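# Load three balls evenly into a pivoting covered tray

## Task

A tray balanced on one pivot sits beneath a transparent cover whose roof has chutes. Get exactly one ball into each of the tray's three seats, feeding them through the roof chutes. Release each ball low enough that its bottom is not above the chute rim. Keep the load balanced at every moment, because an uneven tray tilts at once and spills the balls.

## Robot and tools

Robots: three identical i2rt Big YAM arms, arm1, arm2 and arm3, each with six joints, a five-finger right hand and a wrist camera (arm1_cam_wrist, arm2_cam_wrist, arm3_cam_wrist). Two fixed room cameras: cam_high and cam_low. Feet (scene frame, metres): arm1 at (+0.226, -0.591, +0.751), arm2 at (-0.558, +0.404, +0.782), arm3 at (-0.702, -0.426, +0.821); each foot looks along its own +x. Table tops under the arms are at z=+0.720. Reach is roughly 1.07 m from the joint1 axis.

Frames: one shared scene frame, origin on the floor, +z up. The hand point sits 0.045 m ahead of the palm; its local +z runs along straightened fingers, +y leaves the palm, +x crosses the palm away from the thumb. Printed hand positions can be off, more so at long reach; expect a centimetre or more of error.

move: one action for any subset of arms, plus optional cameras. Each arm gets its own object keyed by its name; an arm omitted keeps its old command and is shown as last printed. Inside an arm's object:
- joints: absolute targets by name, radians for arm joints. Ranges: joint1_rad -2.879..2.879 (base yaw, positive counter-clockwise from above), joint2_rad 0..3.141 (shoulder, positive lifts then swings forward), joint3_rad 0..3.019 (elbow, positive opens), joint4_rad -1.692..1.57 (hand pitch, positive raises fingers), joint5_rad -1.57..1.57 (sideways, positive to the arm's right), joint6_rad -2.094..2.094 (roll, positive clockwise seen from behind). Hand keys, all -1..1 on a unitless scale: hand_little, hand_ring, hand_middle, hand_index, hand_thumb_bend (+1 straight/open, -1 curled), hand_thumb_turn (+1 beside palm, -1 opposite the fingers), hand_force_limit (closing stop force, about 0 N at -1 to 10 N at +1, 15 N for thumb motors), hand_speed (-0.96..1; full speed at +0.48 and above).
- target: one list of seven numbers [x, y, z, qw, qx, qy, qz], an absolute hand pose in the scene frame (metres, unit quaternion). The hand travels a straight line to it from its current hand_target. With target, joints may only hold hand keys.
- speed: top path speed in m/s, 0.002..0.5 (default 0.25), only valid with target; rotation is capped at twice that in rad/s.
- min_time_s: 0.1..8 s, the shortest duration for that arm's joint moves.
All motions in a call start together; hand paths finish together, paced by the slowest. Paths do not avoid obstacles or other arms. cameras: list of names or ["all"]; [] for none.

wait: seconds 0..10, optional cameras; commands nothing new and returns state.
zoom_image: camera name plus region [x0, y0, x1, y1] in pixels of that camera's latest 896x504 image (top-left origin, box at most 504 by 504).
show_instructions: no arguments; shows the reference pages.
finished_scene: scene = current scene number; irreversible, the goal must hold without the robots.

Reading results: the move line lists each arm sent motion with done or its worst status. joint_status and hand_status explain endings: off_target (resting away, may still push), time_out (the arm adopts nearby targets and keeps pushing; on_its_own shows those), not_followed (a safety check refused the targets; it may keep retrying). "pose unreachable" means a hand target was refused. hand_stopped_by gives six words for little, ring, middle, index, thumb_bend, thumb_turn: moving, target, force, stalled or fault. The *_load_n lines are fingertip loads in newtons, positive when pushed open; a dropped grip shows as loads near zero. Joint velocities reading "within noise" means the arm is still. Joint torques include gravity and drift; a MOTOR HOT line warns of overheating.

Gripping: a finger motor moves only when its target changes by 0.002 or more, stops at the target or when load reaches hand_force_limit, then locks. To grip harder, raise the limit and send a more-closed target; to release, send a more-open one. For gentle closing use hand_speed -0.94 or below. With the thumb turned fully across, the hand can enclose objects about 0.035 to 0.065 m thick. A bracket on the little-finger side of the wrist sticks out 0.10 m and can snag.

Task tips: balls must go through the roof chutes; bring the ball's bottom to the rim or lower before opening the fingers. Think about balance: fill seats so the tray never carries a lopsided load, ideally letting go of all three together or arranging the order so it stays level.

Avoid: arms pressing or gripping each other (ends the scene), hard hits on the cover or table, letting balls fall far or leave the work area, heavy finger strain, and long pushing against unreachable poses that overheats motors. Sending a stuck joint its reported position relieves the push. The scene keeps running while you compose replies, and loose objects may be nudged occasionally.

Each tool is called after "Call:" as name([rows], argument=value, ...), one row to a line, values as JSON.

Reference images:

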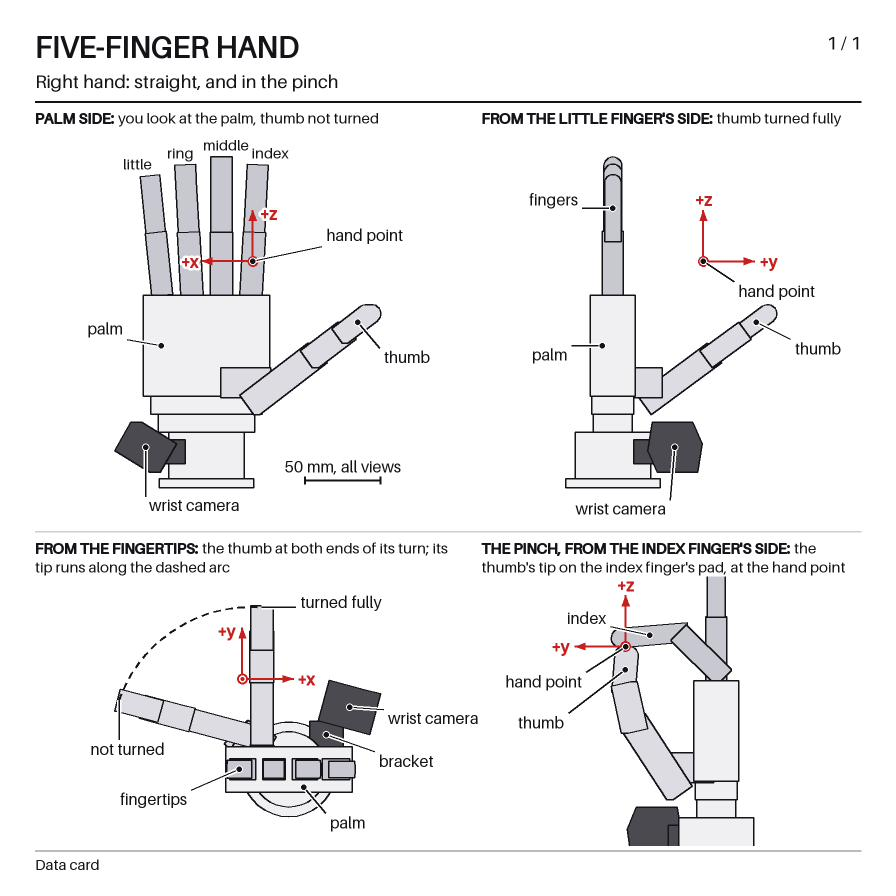

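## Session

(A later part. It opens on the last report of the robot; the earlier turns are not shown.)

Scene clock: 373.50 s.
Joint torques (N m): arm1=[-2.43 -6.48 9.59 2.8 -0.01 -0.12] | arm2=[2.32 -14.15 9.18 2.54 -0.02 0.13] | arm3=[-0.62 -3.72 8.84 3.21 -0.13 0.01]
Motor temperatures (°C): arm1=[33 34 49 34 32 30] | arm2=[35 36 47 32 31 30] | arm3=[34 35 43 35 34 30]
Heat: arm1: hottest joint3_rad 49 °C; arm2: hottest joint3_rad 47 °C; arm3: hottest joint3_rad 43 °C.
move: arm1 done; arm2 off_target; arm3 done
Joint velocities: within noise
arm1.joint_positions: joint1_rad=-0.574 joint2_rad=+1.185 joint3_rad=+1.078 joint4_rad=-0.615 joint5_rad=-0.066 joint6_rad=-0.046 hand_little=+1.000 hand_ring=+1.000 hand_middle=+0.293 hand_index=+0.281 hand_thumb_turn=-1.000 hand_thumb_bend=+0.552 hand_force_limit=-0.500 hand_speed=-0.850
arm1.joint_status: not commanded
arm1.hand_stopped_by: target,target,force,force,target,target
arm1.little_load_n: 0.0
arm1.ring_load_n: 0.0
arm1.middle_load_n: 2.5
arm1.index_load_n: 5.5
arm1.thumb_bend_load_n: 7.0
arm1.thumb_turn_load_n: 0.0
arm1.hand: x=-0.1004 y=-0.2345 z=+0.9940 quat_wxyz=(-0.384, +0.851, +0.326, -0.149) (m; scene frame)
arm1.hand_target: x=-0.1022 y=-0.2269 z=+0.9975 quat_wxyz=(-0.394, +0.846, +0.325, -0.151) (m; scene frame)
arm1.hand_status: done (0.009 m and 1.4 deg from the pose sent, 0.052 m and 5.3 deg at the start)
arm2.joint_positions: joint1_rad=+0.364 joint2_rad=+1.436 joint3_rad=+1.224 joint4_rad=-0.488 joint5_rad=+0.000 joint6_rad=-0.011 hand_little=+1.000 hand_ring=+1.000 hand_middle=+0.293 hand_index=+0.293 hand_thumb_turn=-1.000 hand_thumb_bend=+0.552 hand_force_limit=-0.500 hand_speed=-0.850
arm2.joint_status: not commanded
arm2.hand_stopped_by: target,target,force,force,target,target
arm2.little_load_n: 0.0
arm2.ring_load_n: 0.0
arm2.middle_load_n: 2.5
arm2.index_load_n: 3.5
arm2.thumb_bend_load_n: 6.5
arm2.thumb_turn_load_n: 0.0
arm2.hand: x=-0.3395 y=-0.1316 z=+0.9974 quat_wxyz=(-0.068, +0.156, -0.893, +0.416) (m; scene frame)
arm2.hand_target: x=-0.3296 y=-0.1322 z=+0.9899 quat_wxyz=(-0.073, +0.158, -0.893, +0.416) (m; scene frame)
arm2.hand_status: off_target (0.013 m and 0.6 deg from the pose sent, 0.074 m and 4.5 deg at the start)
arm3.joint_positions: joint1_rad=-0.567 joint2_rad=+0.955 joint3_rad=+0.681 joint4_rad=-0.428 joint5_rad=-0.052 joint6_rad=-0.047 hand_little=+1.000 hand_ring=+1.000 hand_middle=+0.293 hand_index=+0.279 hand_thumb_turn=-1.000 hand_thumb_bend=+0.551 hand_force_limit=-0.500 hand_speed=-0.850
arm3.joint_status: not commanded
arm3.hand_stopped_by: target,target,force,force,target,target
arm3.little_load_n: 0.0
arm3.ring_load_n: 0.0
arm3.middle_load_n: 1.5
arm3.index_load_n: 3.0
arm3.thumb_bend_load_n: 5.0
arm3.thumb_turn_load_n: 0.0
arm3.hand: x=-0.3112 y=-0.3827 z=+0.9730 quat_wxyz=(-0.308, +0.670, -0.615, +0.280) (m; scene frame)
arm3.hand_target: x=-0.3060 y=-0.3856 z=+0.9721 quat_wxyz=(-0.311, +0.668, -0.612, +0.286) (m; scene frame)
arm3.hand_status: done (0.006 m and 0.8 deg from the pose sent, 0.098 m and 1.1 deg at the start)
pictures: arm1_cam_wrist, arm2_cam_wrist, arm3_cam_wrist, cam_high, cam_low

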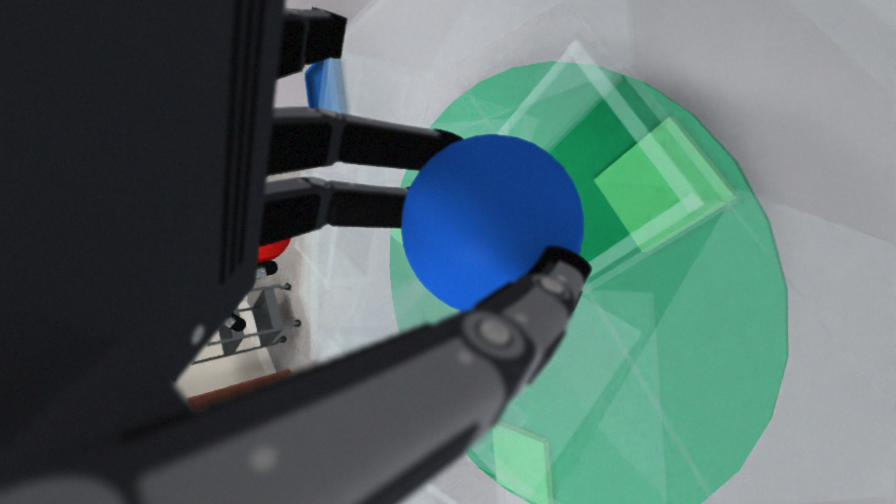

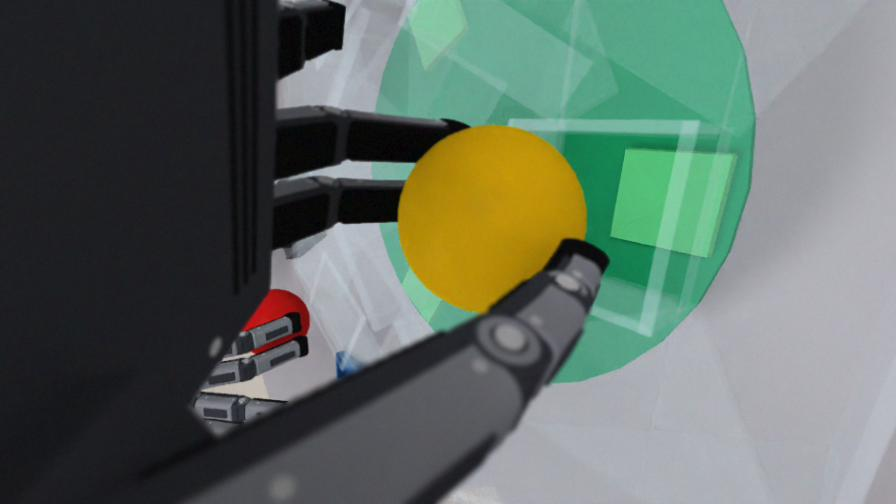

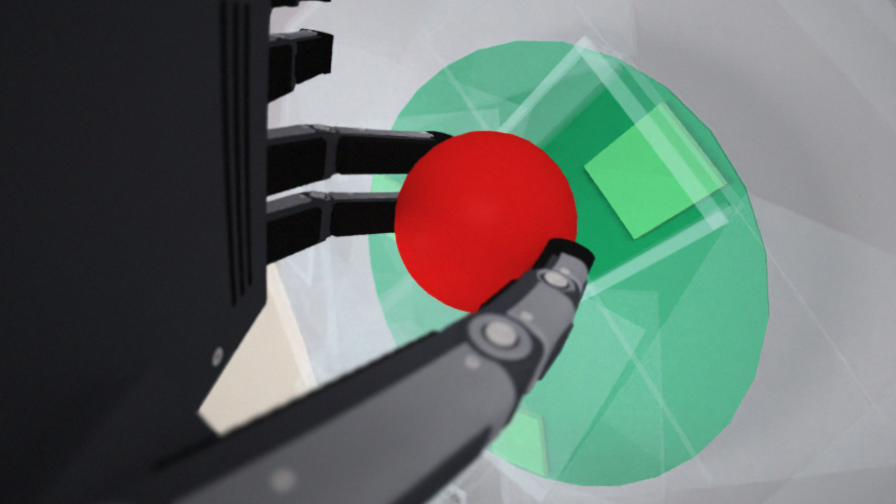

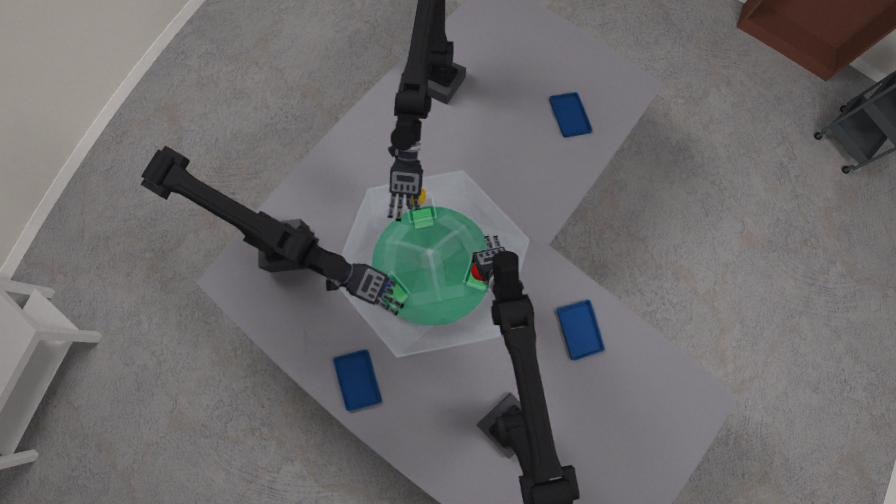

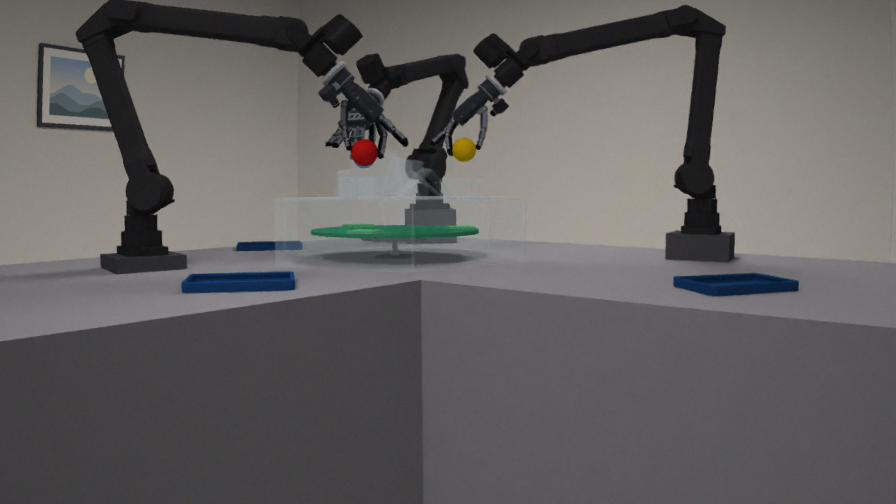

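Call:
move(arm1={"target": [-0.101, -0.229, 0.967, 0.3945, -0.8461, -0.3248, 0.1515], "speed": 0.05}, arm2={"target": [-0.318, -0.1347, 0.95, 0.0734, -0.1574, 0.8926, -0.4162], "speed": 0.05}, arm3={"target": [-0.2923, -0.389, 0.94, 0.3116, -0.6682, 0.6123, -0.2855], "speed": 0.05}, cameras=["all"])

Call:
zoom_image(camera="arm1_cam_wrist", region=[440, 20, 720, 320])

Call:
zoom_image(camera="arm2_cam_wrist", region=[480, 80, 760, 380])

Call:
zoom_image(camera="arm3_cam_wrist", region=[440, 20, 720, 320])

Call:
zoom_image(camera="cam_low", region=[300, 100, 520, 220])

Scene clock: 412.67 s.
Joint torques (N m): arm1=[-2.73 -6.12 9.55 2.69 0.01 -0.03] | arm2=[2.26 -14.51 8.87 2.56 -0.01 0.13] | arm3=[-0.62 -4.54 8.54 3.21 -0.14 0.01]
Motor temperatures (°C): arm1=[33 35 45 34 32 30] | arm2=[35 38 42 32 31 30] | arm3=[34 35 43 35 34 30]
Heat: arm1: hottest joint3_rad 45 °C; arm2: hottest joint3_rad 42 °C; arm3: hottest joint3_rad 43 °C.
move: arm1 done; arm2 off_target; arm3 done
Joint velocities: within noise
arm1.joint_positions: joint1_rad=-0.574 joint2_rad=+1.189 joint3_rad=+1.002 joint4_rad=-0.533 joint5_rad=-0.066 joint6_rad=-0.046 hand_little=+1.000 hand_ring=+1.000 hand_middle=+0.293 hand_index=+0.281 hand_thumb_turn=-1.000 hand_thumb_bend=+0.552 hand_force_limit=-0.500 hand_speed=-0.850
arm1.joint_status: not commanded
arm1.hand_stopped_by: target,target,force,force,target,target
arm1.little_load_n: 0.0
arm1.ring_load_n: 0.0
arm1.middle_load_n: 2.5
arm1.index_load_n: 5.5
arm1.thumb_bend_load_n: 7.0
arm1.thumb_turn_load_n: 0.0
arm1.hand: x=-0.0988 y=-0.2364 z=+0.9642 quat_wxyz=(-0.385, +0.851, +0.326, -0.149) (m; scene frame)
arm1.hand_target: x=-0.1008 y=-0.2291 z=+0.9670 quat_wxyz=(-0.394, +0.846, +0.325, -0.151) (m; scene frame)
arm1.hand_status: done (0.008 m and 1.3 deg from the pose sent, 0.028 m and 1.4 deg at the start)
arm2.joint_positions: joint1_rad=+0.384 joint2_rad=+1.479 joint3_rad=+1.164 joint4_rad=-0.382 joint5_rad=+0.016 joint6_rad=+0.003 hand_little=+1.000 hand_ring=+1.000 hand_middle=+0.293 hand_index=+0.293 hand_thumb_turn=-1.000 hand_thumb_bend=+0.552 hand_force_limit=-0.500 hand_speed=-0.850
arm2.joint_status: not commanded
arm2.hand_stopped_by: target,target,force,force,target,target
arm2.little_load_n: 0.0
arm2.ring_load_n: 0.0
arm2.middle_load_n: 2.5
arm2.index_load_n: 3.5
arm2.thumb_bend_load_n: 6.5
arm2.thumb_turn_load_n: 0.5
arm2.hand: x=-0.3284 y=-0.1350 z=+0.9590 quat_wxyz=(-0.068, +0.155, -0.893, +0.418) (m; scene frame)
arm2.hand_target: x=-0.3183 y=-0.1344 z=+0.9500 quat_wxyz=(-0.073, +0.157, -0.893, +0.416) (m; scene frame)
arm2.hand_status: off_target (0.014 m and 0.6 deg from the pose sent, 0.052 m and 0.6 deg at the start)
arm3.joint_positions: joint1_rad=-0.580 joint2_rad=+1.038 joint3_rad=+0.642 joint4_rad=-0.306 joint5_rad=-0.062 joint6_rad=-0.055 hand_little=+1.000 hand_ring=+1.000 hand_middle=+0.293 hand_index=+0.279 hand_thumb_turn=-1.000 hand_thumb_bend=+0.551 hand_force_limit=-0.500 hand_speed=-0.850
arm3.joint_status: not commanded
arm3.hand_stopped_by: target,target,force,force,target,target
arm3.little_load_n: 0.0
arm3.ring_load_n: 0.0
arm3.middle_load_n: 1.5
arm3.index_load_n: 3.0
arm3.thumb_bend_load_n: 5.0
arm3.thumb_turn_load_n: 0.0
arm3.hand: x=-0.2974 y=-0.3860 z=+0.9414 quat_wxyz=(-0.308, +0.669, -0.615, +0.280) (m; scene frame)
arm3.hand_target: x=-0.2925 y=-0.3890 z=+0.9400 quat_wxyz=(-0.311, +0.668, -0.612, +0.285) (m; scene frame)
arm3.hand_status: done (0.006 m and 0.8 deg from the pose sent, 0.039 m and 0.8 deg at the start)
pictures: arm1_cam_wrist, arm2_cam_wrist, arm3_cam_wrist, cam_high, cam_low

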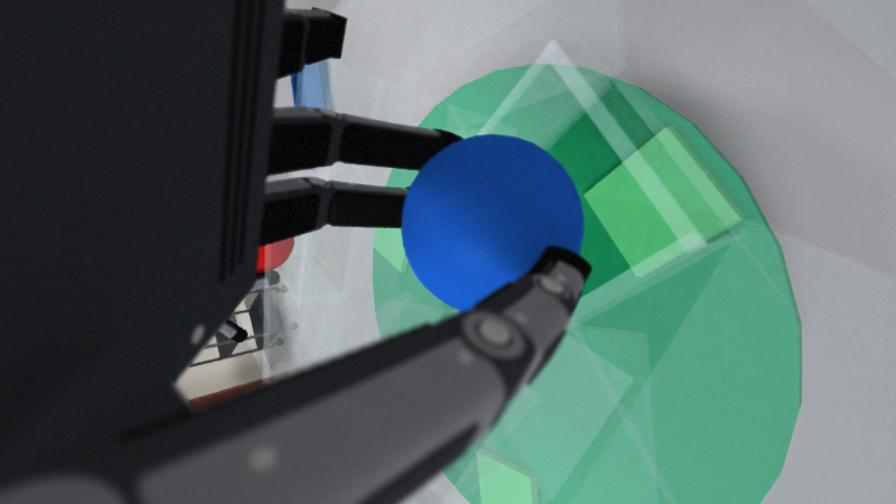

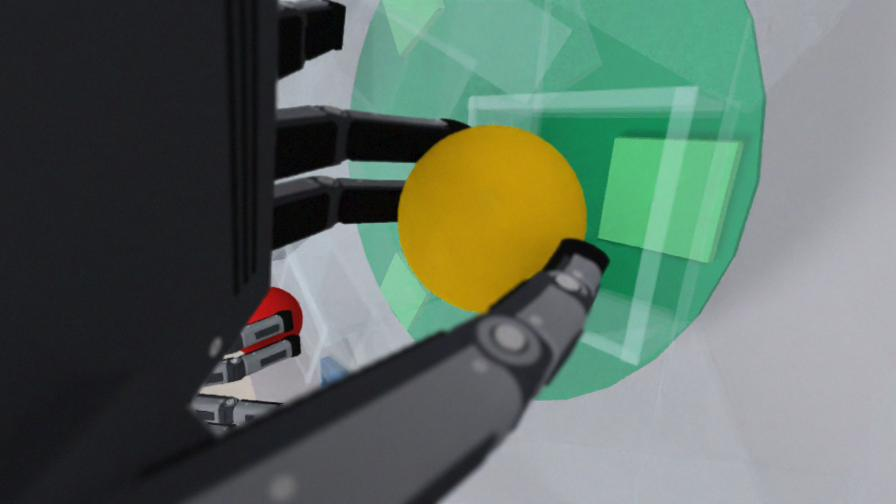

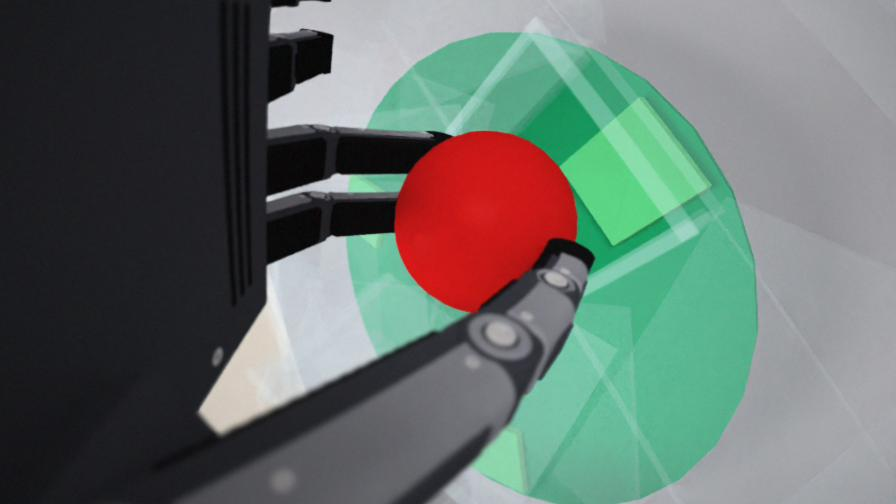

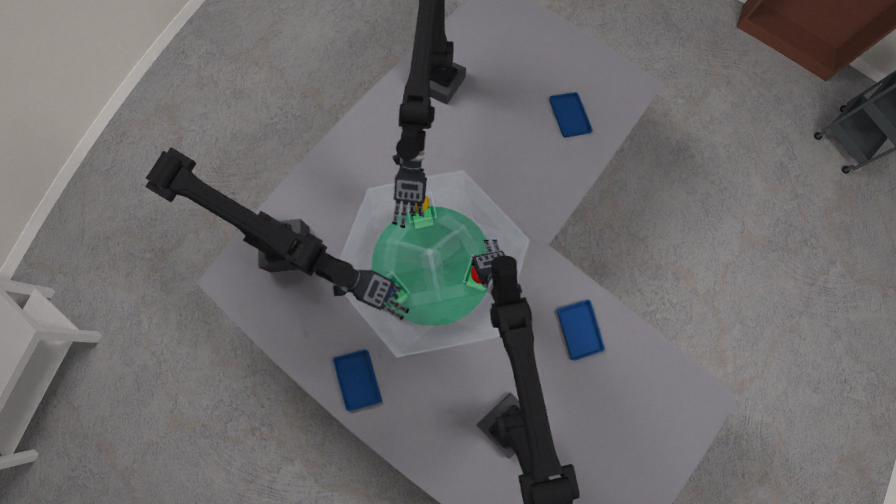

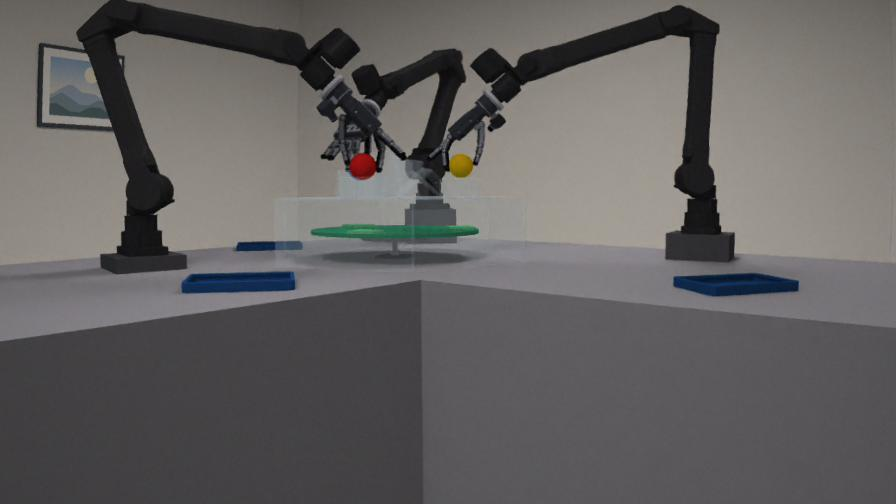

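Scaled by 1.680 from the camera's 896x504 image, which has a finer 1280x720 frame.

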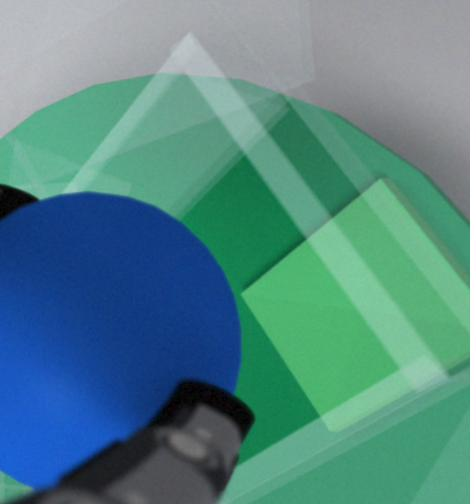

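Scaled by 1.680 from the camera's 896x504 image, which has a finer 1280x720 frame.

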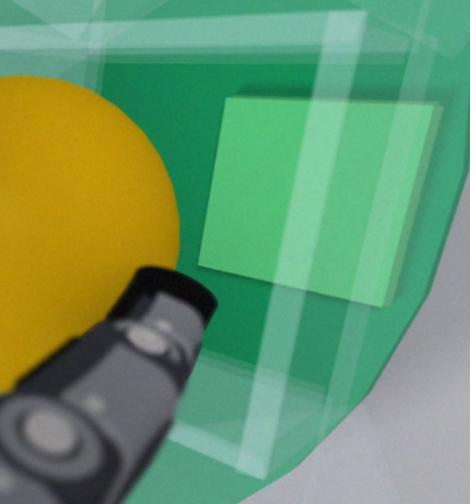

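Scaled by 1.680 from the camera's 896x504 image, which has a finer 1280x720 frame.

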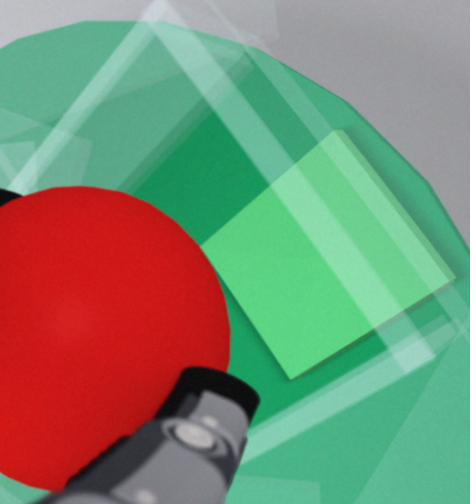

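Scaled by 2.291 from the camera's 896x504 image, which has a finer 1280x720 frame.

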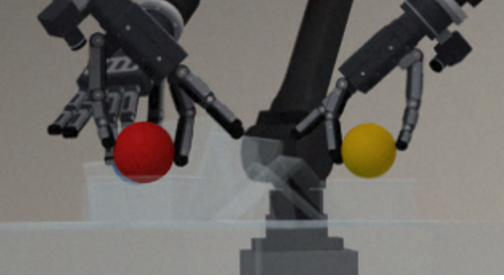

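Call:
move(arm1={"target": [-0.1011, -0.223, 0.967, 0.3945, -0.8461, -0.3248, 0.1515], "speed": 0.03}, arm2={"target": [-0.318, -0.1347, 0.943, 0.0734, -0.1574, 0.8926, -0.4162], "speed": 0.03}, arm3={"target": [-0.2903, -0.390, 0.9317, 0.3116, -0.6682, 0.6123, -0.2855], "speed": 0.03}, cameras=["all"])

Call:
zoom_image(camera="cam_low", region=[320, 130, 500, 220])

Call:
zoom_image(camera="arm3_cam_wrist", region=[440, 20, 720, 320])

Scene clock: 426.60 s.
Joint torques (N m): arm1=[-2.78 -6.65 10.29 2.82 0 -0.05] | arm2=[2.2 -14.74 8.72 2.56 0 0.16] | arm3=[-0.62 -4.66 8.4 3.22 -0.14 0.01]
Motor temperatures (°C): arm1=[33 35 43 34 32 30] | arm2=[35 38 42 32 31 30] | arm3=[34 35 43 35 34 30]
Heat: arm1: hottest joint3_rad 43 °C; arm2: hottest joint3_rad 42 °C; arm3: hottest joint3_rad 43 °C.
move: arm1 off_target; arm2 off_target; arm3 done
Joint velocities: within noise
arm1.joint_positions: joint1_rad=-0.582 joint2_rad=+1.201 joint3_rad=+1.002 joint4_rad=-0.530 joint5_rad=-0.072 joint6_rad=-0.051 hand_little=+1.000 hand_ring=+1.000 hand_middle=+0.293 hand_index=+0.281 hand_thumb_turn=-1.000 hand_thumb_bend=+0.552 hand_force_limit=-0.500 hand_speed=-0.850
arm1.joint_status: not commanded
arm1.hand_stopped_by: target,target,force,force,target,target
arm1.little_load_n: 0.0
arm1.ring_load_n: 0.0
arm1.middle_load_n: 2.5
arm1.index_load_n: 5.0
arm1.thumb_bend_load_n: 6.5
arm1.thumb_turn_load_n: 0.0
arm1.hand: x=-0.0973 y=-0.2334 z=+0.9592 quat_wxyz=(-0.380, +0.852, +0.327, -0.148) (m; scene frame)
arm1.hand_target: x=-0.1009 y=-0.2233 z=+0.9671 quat_wxyz=(-0.394, +0.846, +0.325, -0.151) (m; scene frame)
arm1.hand_status: off_target (0.013 m and 1.8 deg from the pose sent, 0.014 m and 1.3 deg at the start)
arm2.joint_positions: joint1_rad=+0.384 joint2_rad=+1.485 joint3_rad=+1.153 joint4_rad=-0.364 joint5_rad=+0.016 joint6_rad=+0.003 hand_little=+1.000 hand_ring=+1.000 hand_middle=+0.293 hand_index=+0.293 hand_thumb_turn=-1.000 hand_thumb_bend=+0.552 hand_force_limit=-0.500 hand_speed=-0.850
arm2.joint_status: not commanded
arm2.hand_stopped_by: target,target,force,force,target,target
arm2.little_load_n: 0.0
arm2.ring_load_n: 0.0
arm2.middle_load_n: 3.0
arm2.index_load_n: 3.0
arm2.thumb_bend_load_n: 6.5
arm2.thumb_turn_load_n: 0.5
arm2.hand: x=-0.3283 y=-0.1354 z=+0.9530 quat_wxyz=(-0.069, +0.155, -0.892, +0.418) (m; scene frame)
arm2.hand_target: x=-0.3183 y=-0.1345 z=+0.9432 quat_wxyz=(-0.073, +0.157, -0.893, +0.416) (m; scene frame)
arm2.hand_status: off_target (0.014 m and 0.7 deg from the pose sent, 0.019 m and 0.6 deg at the start)
arm3.joint_positions: joint1_rad=-0.583 joint2_rad=+1.056 joint3_rad=+0.631 joint4_rad=-0.276 joint5_rad=-0.064 joint6_rad=-0.057 hand_little=+1.000 hand_ring=+1.000 hand_middle=+0.293 hand_index=+0.279 hand_thumb_turn=-1.000 hand_thumb_bend=+0.551 hand_force_limit=-0.500 hand_speed=-0.850
arm3.joint_status: not commanded
arm3.hand_stopped_by: target,target,force,force,target,target
arm3.little_load_n: -0.5
arm3.ring_load_n: 0.0
arm3.middle_load_n: 1.5
arm3.index_load_n: 3.0
arm3.thumb_bend_load_n: 5.0
arm3.thumb_turn_load_n: 0.0
arm3.hand: x=-0.2950 y=-0.3870 z=+0.9337 quat_wxyz=(-0.309, +0.669, -0.615, +0.281) (m; scene frame)
arm3.hand_target: x=-0.2905 y=-0.3901 z=+0.9319 quat_wxyz=(-0.311, +0.668, -0.612, +0.286) (m; scene frame)
arm3.hand_status: done (0.006 m and 0.7 deg from the pose sent, 0.013 m and 0.8 deg at the start)
pictures: arm1_cam_wrist, arm2_cam_wrist, arm3_cam_wrist, cam_high, cam_low

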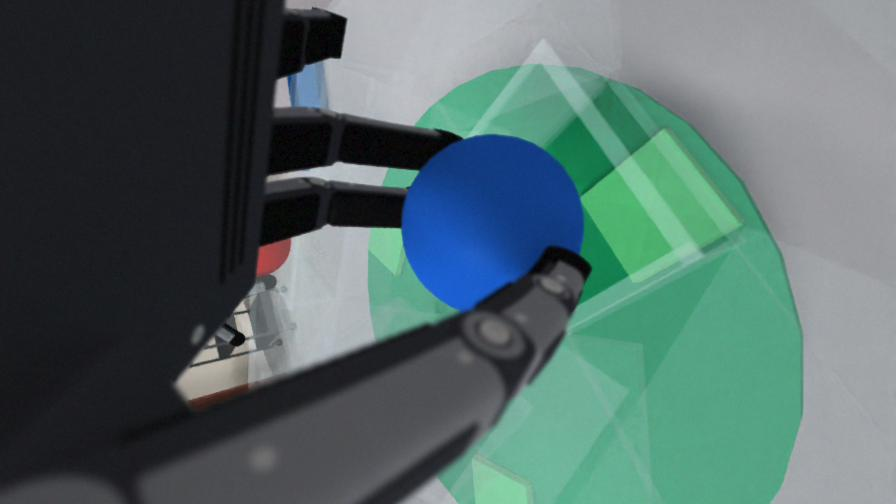

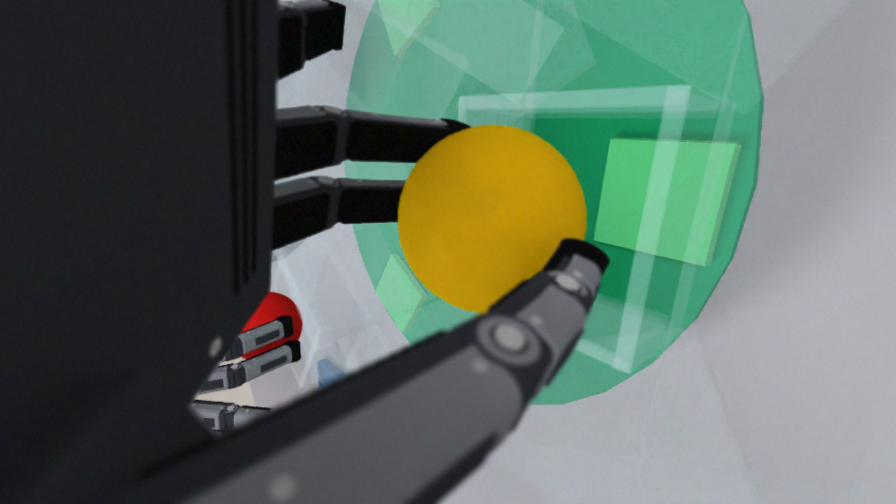

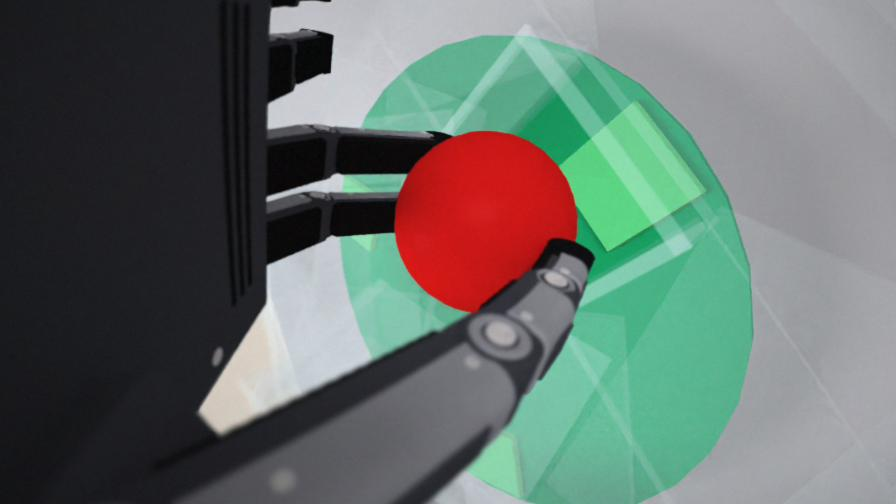

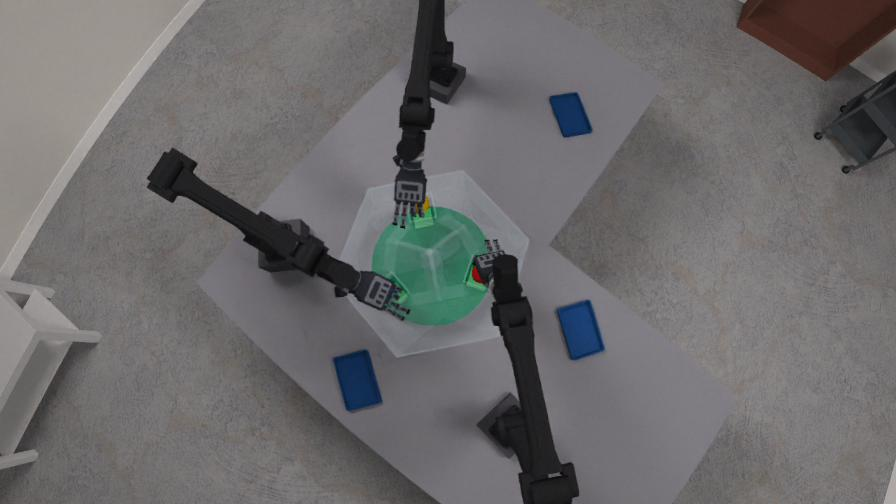

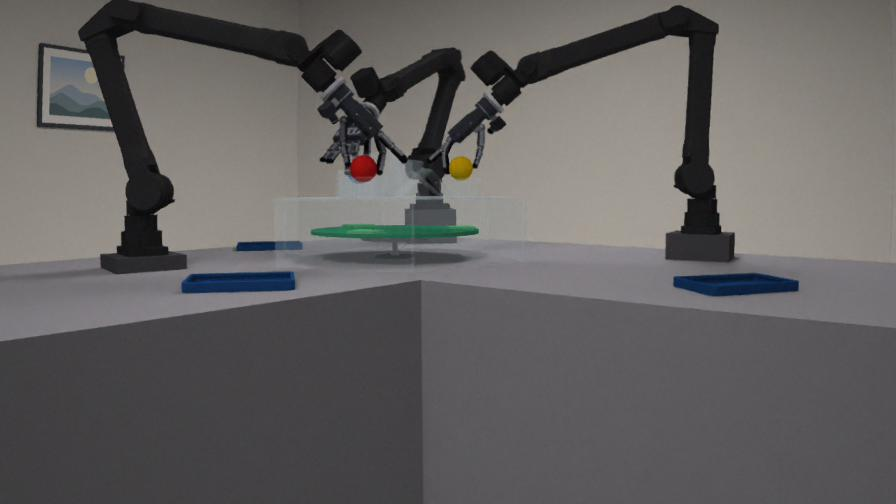

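Scaled by 2.800 from the camera's 896x504 image, which has a finer 1280x720 frame.

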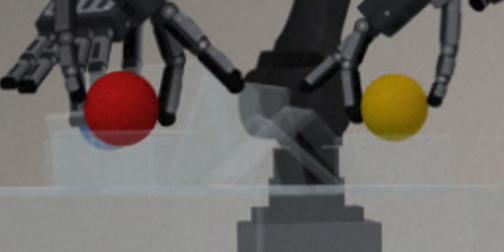

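Scaled by 1.680 from the camera's 896x504 image, which has a finer 1280x720 frame.

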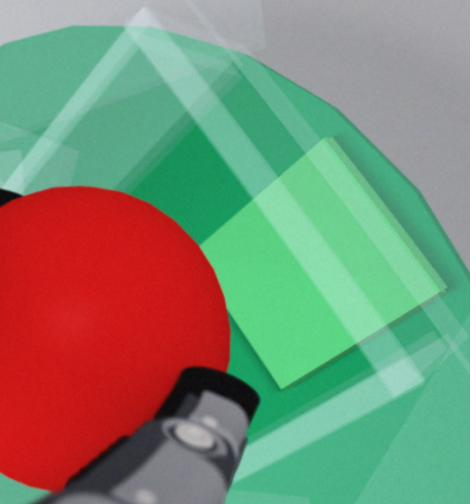

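Call:
move(arm2={"target": [-0.318, -0.1347, 0.938, 0.0734, -0.1574, 0.8926, -0.4162], "speed": 0.03}, cameras=["cam_low"])

Call:
zoom_image(camera="cam_low", region=[320, 130, 500, 220])

Scene clock: 436.67 s.
Joint torques (N m): arm1=[-2.55 -6.24 10.39 2.81 -0.01 -0.06] | arm2=[2.43 -14.21 8.75 2.58 0 0.13] | arm3=[-0.62 -4.6 8.42 3.21 -0.14 0.01]
Motor temperatures (°C): arm1=[33 34 42 34 32 30] | arm2=[35 38 41 32 31 30] | arm3=[34 35 43 35 34 30]
Heat: arm1: hottest joint3_rad 42 °C; arm2: hottest joint3_rad 41 °C; arm3: hottest joint3_rad 43 °C.
move: arm2 off_target
Joint velocities: within noise
arm1, arm3: as last shown
arm1.thumb_bend_load_n: 7.0
arm1.hand_target: x=-0.1009 y=-0.2234 z=+0.9671 quat_wxyz=(-0.394, +0.846, +0.325, -0.151) (m; scene frame)
arm2.joint_positions: joint1_rad=+0.384 joint2_rad=+1.489 joint3_rad=+1.144 joint4_rad=-0.350 joint5_rad=+0.016 joint6_rad=+0.003 hand_little=+1.000 hand_ring=+1.000 hand_middle=+0.293 hand_index=+0.293 hand_thumb_turn=-1.000 hand_thumb_bend=+0.552 hand_force_limit=-0.500 hand_speed=-0.850
arm2.joint_status: not commanded
arm2.hand_stopped_by: target,target,force,force,target,target
arm2.little_load_n: 0.0
arm2.ring_load_n: 0.0
arm2.middle_load_n: 2.5
arm2.index_load_n: 3.5
arm2.thumb_bend_load_n: 6.5
arm2.thumb_turn_load_n: 0.0
arm2.hand: x=-0.3283 y=-0.1355 z=+0.9481 quat_wxyz=(-0.069, +0.155, -0.892, +0.418) (m; scene frame)
arm2.hand_target: x=-0.3183 y=-0.1344 z=+0.9382 quat_wxyz=(-0.073, +0.157, -0.893, +0.416) (m; scene frame)
arm2.hand_status: off_target (0.014 m and 0.7 deg from the pose sent, 0.018 m and 0.6 deg at the start)
arm3.little_load_n: 0.0
arm3.hand_target: x=-0.2905 y=-0.3901 z=+0.9318 quat_wxyz=(-0.311, +0.668, -0.612, +0.286) (m; scene frame)
pictures: cam_low

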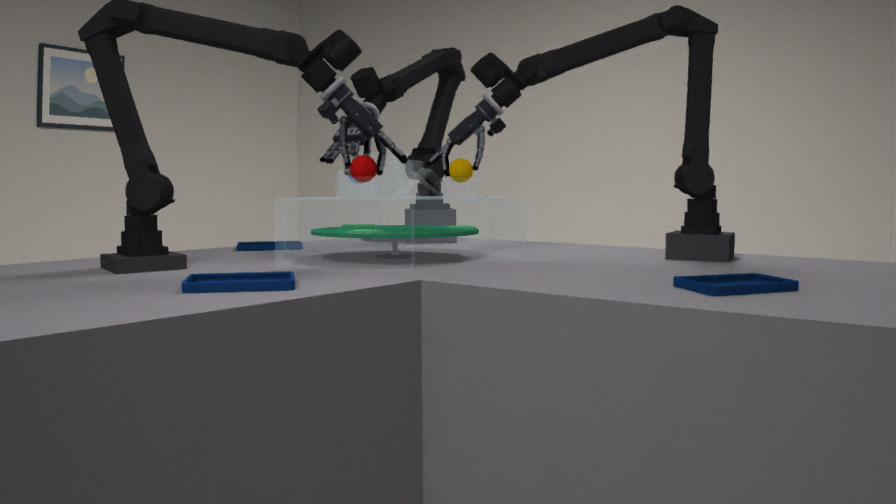

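Scaled by 2.800 from the camera's 896x504 image, which has a finer 1280x720 frame.

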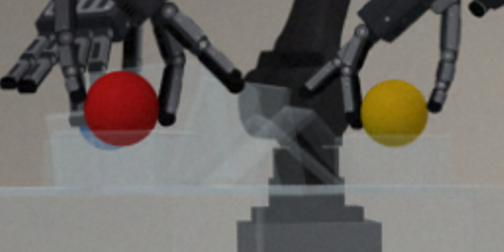

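Call:
move(arm1={"joints": {"hand_index": 0.7, "hand_middle": 0.7, "hand_thumb_bend": 0.8, "hand_speed": 0.6}}, arm2={"joints": {"hand_index": 0.7, "hand_middle": 0.7, "hand_thumb_bend": 0.8, "hand_speed": 0.6}}, arm3={"joints": {"hand_index": 0.7, "hand_middle": 0.7, "hand_thumb_bend": 0.8, "hand_speed": 0.6}}, cameras=["all"])

Call:
zoom_image(camera="cam_low", region=[260, 130, 540, 270])

Scene clock: 440.00 s.
Joint torques (N m): arm1=[-2.9 -6.12 10.58 2.54 0 -0.08] | arm2=[2.32 -14.62 8.7 2.26 -0.01 0.11] | arm3=[-0.62 -4.66 8.44 2.85 -0.11 0.01]
Motor temperatures (°C): arm1=[33 34 42 34 32 30] | arm2=[35 37 41 32 31 30] | arm3=[34 35 43 35 34 30]
Heat: arm1: hottest joint3_rad 42 °C; arm2: hottest joint3_rad 41 °C; arm3: hottest joint3_rad 43 °C.
move: arm1 done; arm2 done; arm3 done
Joint velocities: within noise
arm1.joint_positions: joint1_rad=-0.582 joint2_rad=+1.201 joint3_rad=+1.002 joint4_rad=-0.524 joint5_rad=-0.073 joint6_rad=-0.051 hand_little=+1.000 hand_ring=+1.000 hand_middle=+0.700 hand_index=+0.700 hand_thumb_turn=-1.000 hand_thumb_bend=+0.800 hand_force_limit=-0.500 hand_speed=+0.600
arm1.joint_status: all done
arm1.hand_stopped_by: target,target,target,target,target,target
arm1.little_load_n: 0.0
arm1.ring_load_n: 0.0
arm1.middle_load_n: 0.0
arm1.index_load_n: 0.0
arm1.thumb_bend_load_n: 0.0
arm1.thumb_turn_load_n: 0.0
arm1.hand: x=-0.0982 y=-0.2322 z=+0.9603 quat_wxyz=(-0.383, +0.851, +0.326, -0.149) (m; scene frame)
arm1.hand_target: x=-0.1008 y=-0.2232 z=+0.9671 quat_wxyz=(-0.395, +0.846, +0.325, -0.151) (m; scene frame)
arm1.hand_status: not commanded
arm2.joint_positions: joint1_rad=+0.384 joint2_rad=+1.489 joint3_rad=+1.144 joint4_rad=-0.343 joint5_rad=+0.016 joint6_rad=+0.005 hand_little=+1.000 hand_ring=+1.000 hand_middle=+0.700 hand_index=+0.700 hand_thumb_turn=-1.000 hand_thumb_bend=+0.800 hand_force_limit=-0.500 hand_speed=+0.600
arm2.joint_status: all done
arm2.hand_stopped_by: target,target,target,target,target,target
arm2.little_load_n: 0.0
arm2.ring_load_n: 0.0
arm2.middle_load_n: 0.0
arm2.index_load_n: 0.0
arm2.thumb_bend_load_n: 0.0
arm2.thumb_turn_load_n: 0.0
arm2.hand: x=-0.3275 y=-0.1370 z=+0.9494 quat_wxyz=(-0.070, +0.154, -0.891, +0.422) (m; scene frame)
arm2.hand_target: x=-0.3183 y=-0.1344 z=+0.9382 quat_wxyz=(-0.073, +0.157, -0.893, +0.416) (m; scene frame)
arm2.hand_status: not commanded
arm3.joint_positions: joint1_rad=-0.583 joint2_rad=+1.056 joint3_rad=+0.631 joint4_rad=-0.267 joint5_rad=-0.065 joint6_rad=-0.057 hand_little=+1.000 hand_ring=+1.000 hand_middle=+0.700 hand_index=+0.700 hand_thumb_turn=-1.000 hand_thumb_bend=+0.800 hand_force_limit=-0.500 hand_speed=+0.600
arm3.joint_status: all done
arm3.hand_stopped_by: target,target,target,target,target,target
arm3.little_load_n: 0.0
arm3.ring_load_n: 0.0
arm3.middle_load_n: 0.0
arm3.index_load_n: 0.0
arm3.thumb_bend_load_n: 0.0
arm3.thumb_turn_load_n: 0.0
arm3.hand: x=-0.2932 y=-0.3868 z=+0.9351 quat_wxyz=(-0.312, +0.668, -0.613, +0.283) (m; scene frame)
arm3.hand_target: x=-0.2905 y=-0.3900 z=+0.9318 quat_wxyz=(-0.311, +0.668, -0.612, +0.286) (m; scene frame)
arm3.hand_status: not commanded
pictures: arm1_cam_wrist, arm2_cam_wrist, arm3_cam_wrist, cam_high, cam_low

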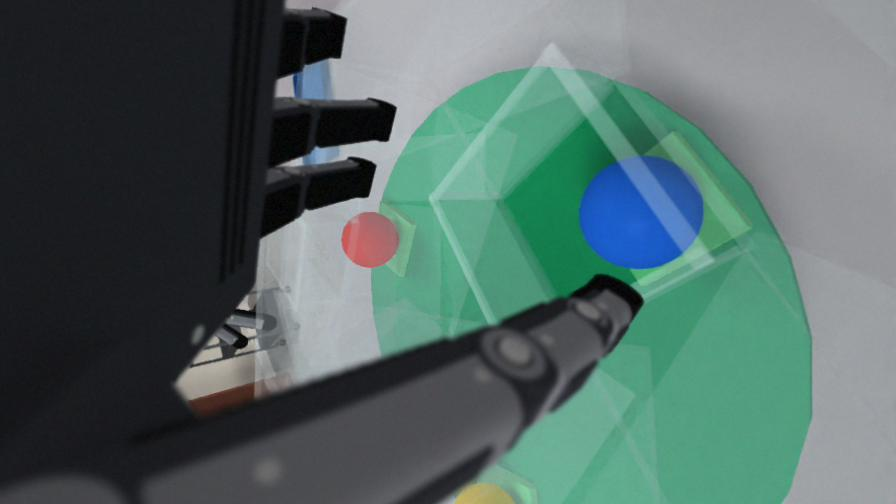

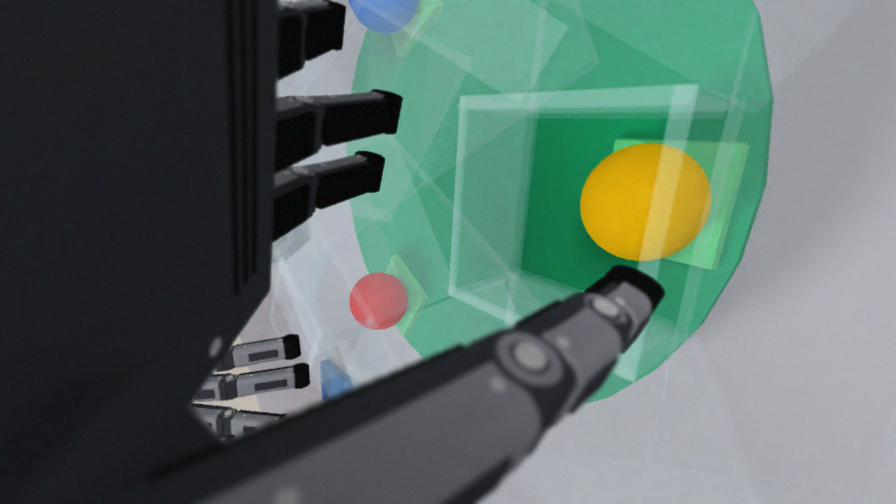

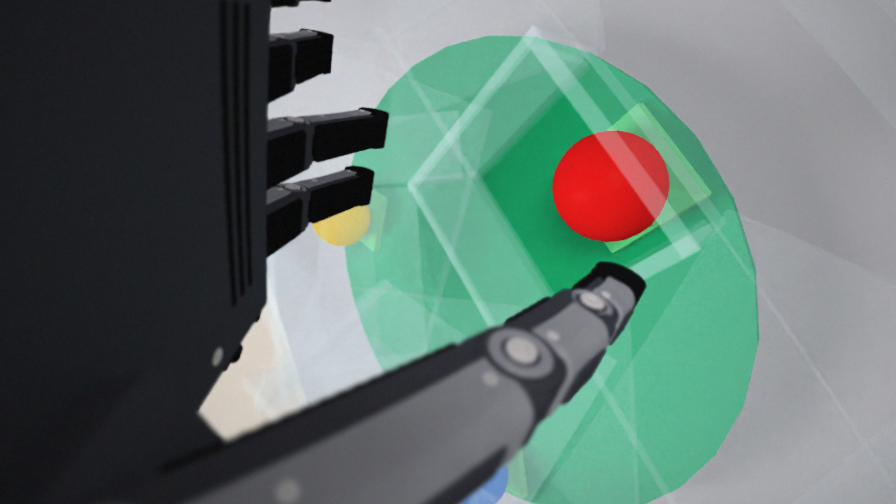

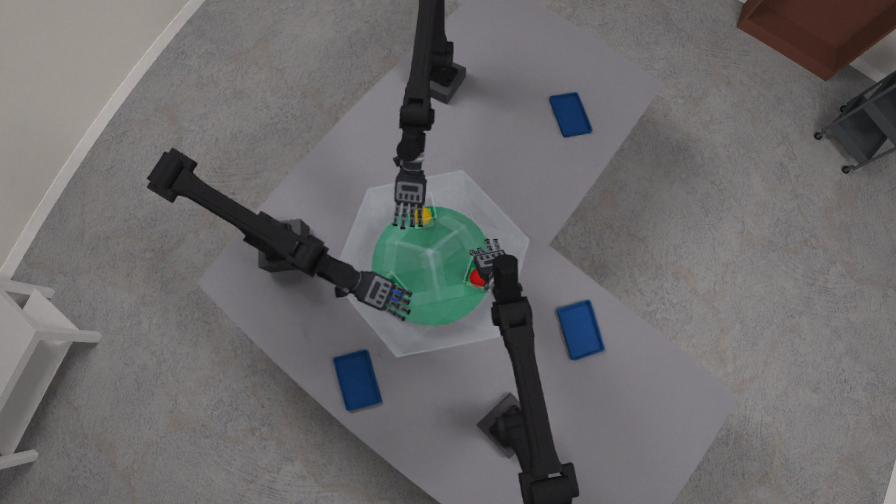

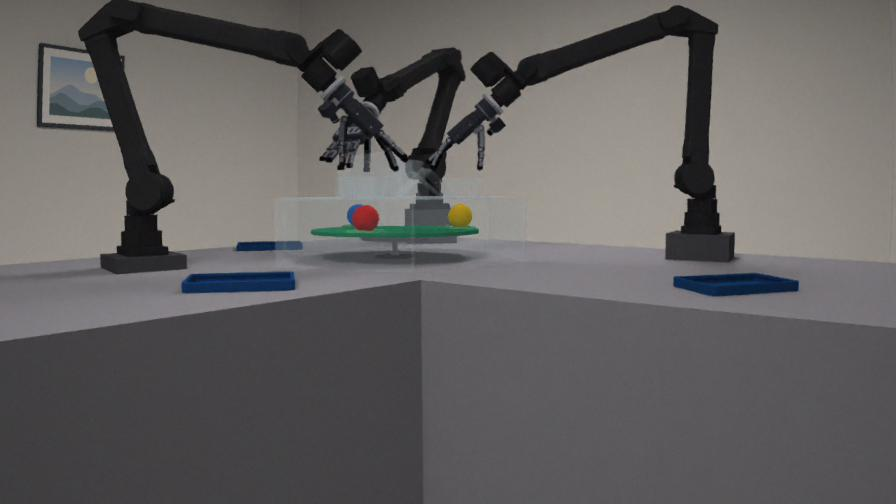

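Scaled by 1.800 from the camera's 896x504 image, which has a finer 1280x720 frame.

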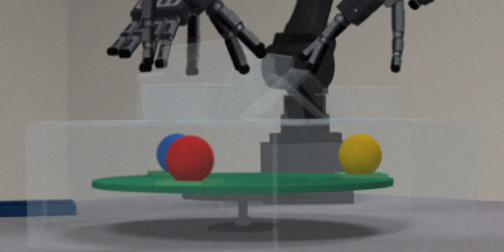

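Call:
wait(seconds=1, cameras=["cam_low"])

Call:
finished_scene(scene=1)

Scene clock: 444.00 s.
Joint torques (N m): arm1=[-2.9 -6.36 10.55 2.63 -0.01 -0.06] | arm2=[2.43 -14.21 8.75 2.26 -0.02 0.12] | arm3=[-0.56 -4.66 8.44 2.86 -0.1 0.01]
Motor temperatures (°C): arm1=[33 34 42 34 32 30] | arm2=[35 37 41 32 31 30] | arm3=[34 35 43 35 34 30]
Heat: arm1: hottest joint3_rad 42 °C; arm2: hottest joint3_rad 41 °C; arm3: hottest joint3_rad 43 °C.
Joint velocities: within noise
arm1.joint_positions: joint1_rad=-0.582 joint2_rad=+1.201 joint3_rad=+1.002 joint4_rad=-0.524 joint5_rad=-0.073 joint6_rad=-0.051 hand_little=+1.000 hand_ring=+1.000 hand_middle=+0.700 hand_index=+0.700 hand_thumb_turn=-1.000 hand_thumb_bend=+0.800 hand_force_limit=-0.500 hand_speed=+0.600
arm1.joint_status: all done
arm1.hand_stopped_by: target,target,target,target,target,target
arm1.little_load_n: 0.0
arm1.ring_load_n: 0.0
arm1.middle_load_n: 0.0
arm1.index_load_n: 0.0
arm1.thumb_bend_load_n: 0.0
arm1.thumb_turn_load_n: 0.0
arm1.hand: x=-0.0982 y=-0.2322 z=+0.9603 quat_wxyz=(-0.383, +0.851, +0.326, -0.149) (m; scene frame)
arm1.hand_target: x=-0.1008 y=-0.2232 z=+0.9671 quat_wxyz=(-0.395, +0.846, +0.325, -0.151) (m; scene frame)
arm1.hand_status: not commanded
arm2.joint_positions: joint1_rad=+0.384 joint2_rad=+1.489 joint3_rad=+1.144 joint4_rad=-0.343 joint5_rad=+0.016 joint6_rad=+0.005 hand_little=+1.000 hand_ring=+1.000 hand_middle=+0.700 hand_index=+0.700 hand_thumb_turn=-1.000 hand_thumb_bend=+0.800 hand_force_limit=-0.500 hand_speed=+0.600
arm2.joint_status: all done
arm2.hand_stopped_by: target,target,target,target,target,target
arm2.little_load_n: 0.0
arm2.ring_load_n: 0.0
arm2.middle_load_n: 0.0
arm2.index_load_n: 0.0
arm2.thumb_bend_load_n: 0.0
arm2.thumb_turn_load_n: 0.0
arm2.hand: x=-0.3275 y=-0.1370 z=+0.9494 quat_wxyz=(-0.070, +0.154, -0.891, +0.422) (m; scene frame)
arm2.hand_target: x=-0.3183 y=-0.1344 z=+0.9382 quat_wxyz=(-0.073, +0.157, -0.893, +0.416) (m; scene frame)
arm2.hand_status: not commanded
arm3.joint_positions: joint1_rad=-0.583 joint2_rad=+1.056 joint3_rad=+0.631 joint4_rad=-0.267 joint5_rad=-0.065 joint6_rad=-0.057 hand_little=+1.000 hand_ring=+1.000 hand_middle=+0.700 hand_index=+0.700 hand_thumb_turn=-1.000 hand_thumb_bend=+0.800 hand_force_limit=-0.500 hand_speed=+0.600
arm3.joint_status: all done
arm3.hand_stopped_by: target,target,target,target,target,target
arm3.little_load_n: 0.0
arm3.ring_load_n: 0.0
arm3.middle_load_n: 0.0
arm3.index_load_n: 0.0
arm3.thumb_bend_load_n: 0.0
arm3.thumb_turn_load_n: 0.0
arm3.hand: x=-0.2932 y=-0.3868 z=+0.9351 quat_wxyz=(-0.312, +0.668, -0.613, +0.283) (m; scene frame)
arm3.hand_target: x=-0.2905 y=-0.3900 z=+0.9318 quat_wxyz=(-0.311, +0.668, -0.612, +0.286) (m; scene frame)
arm3.hand_status: not commanded
wait: 1.00 s; at rest from the start
pictures: cam_low

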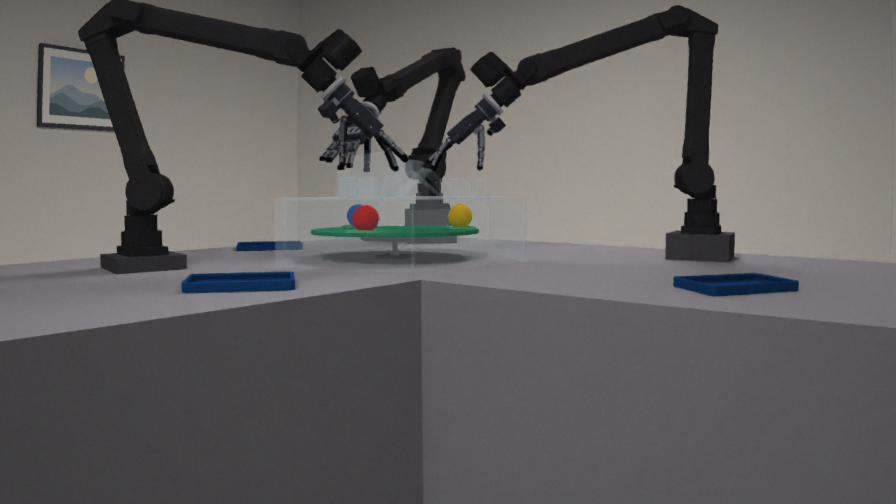

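The scene is finished: the task was done.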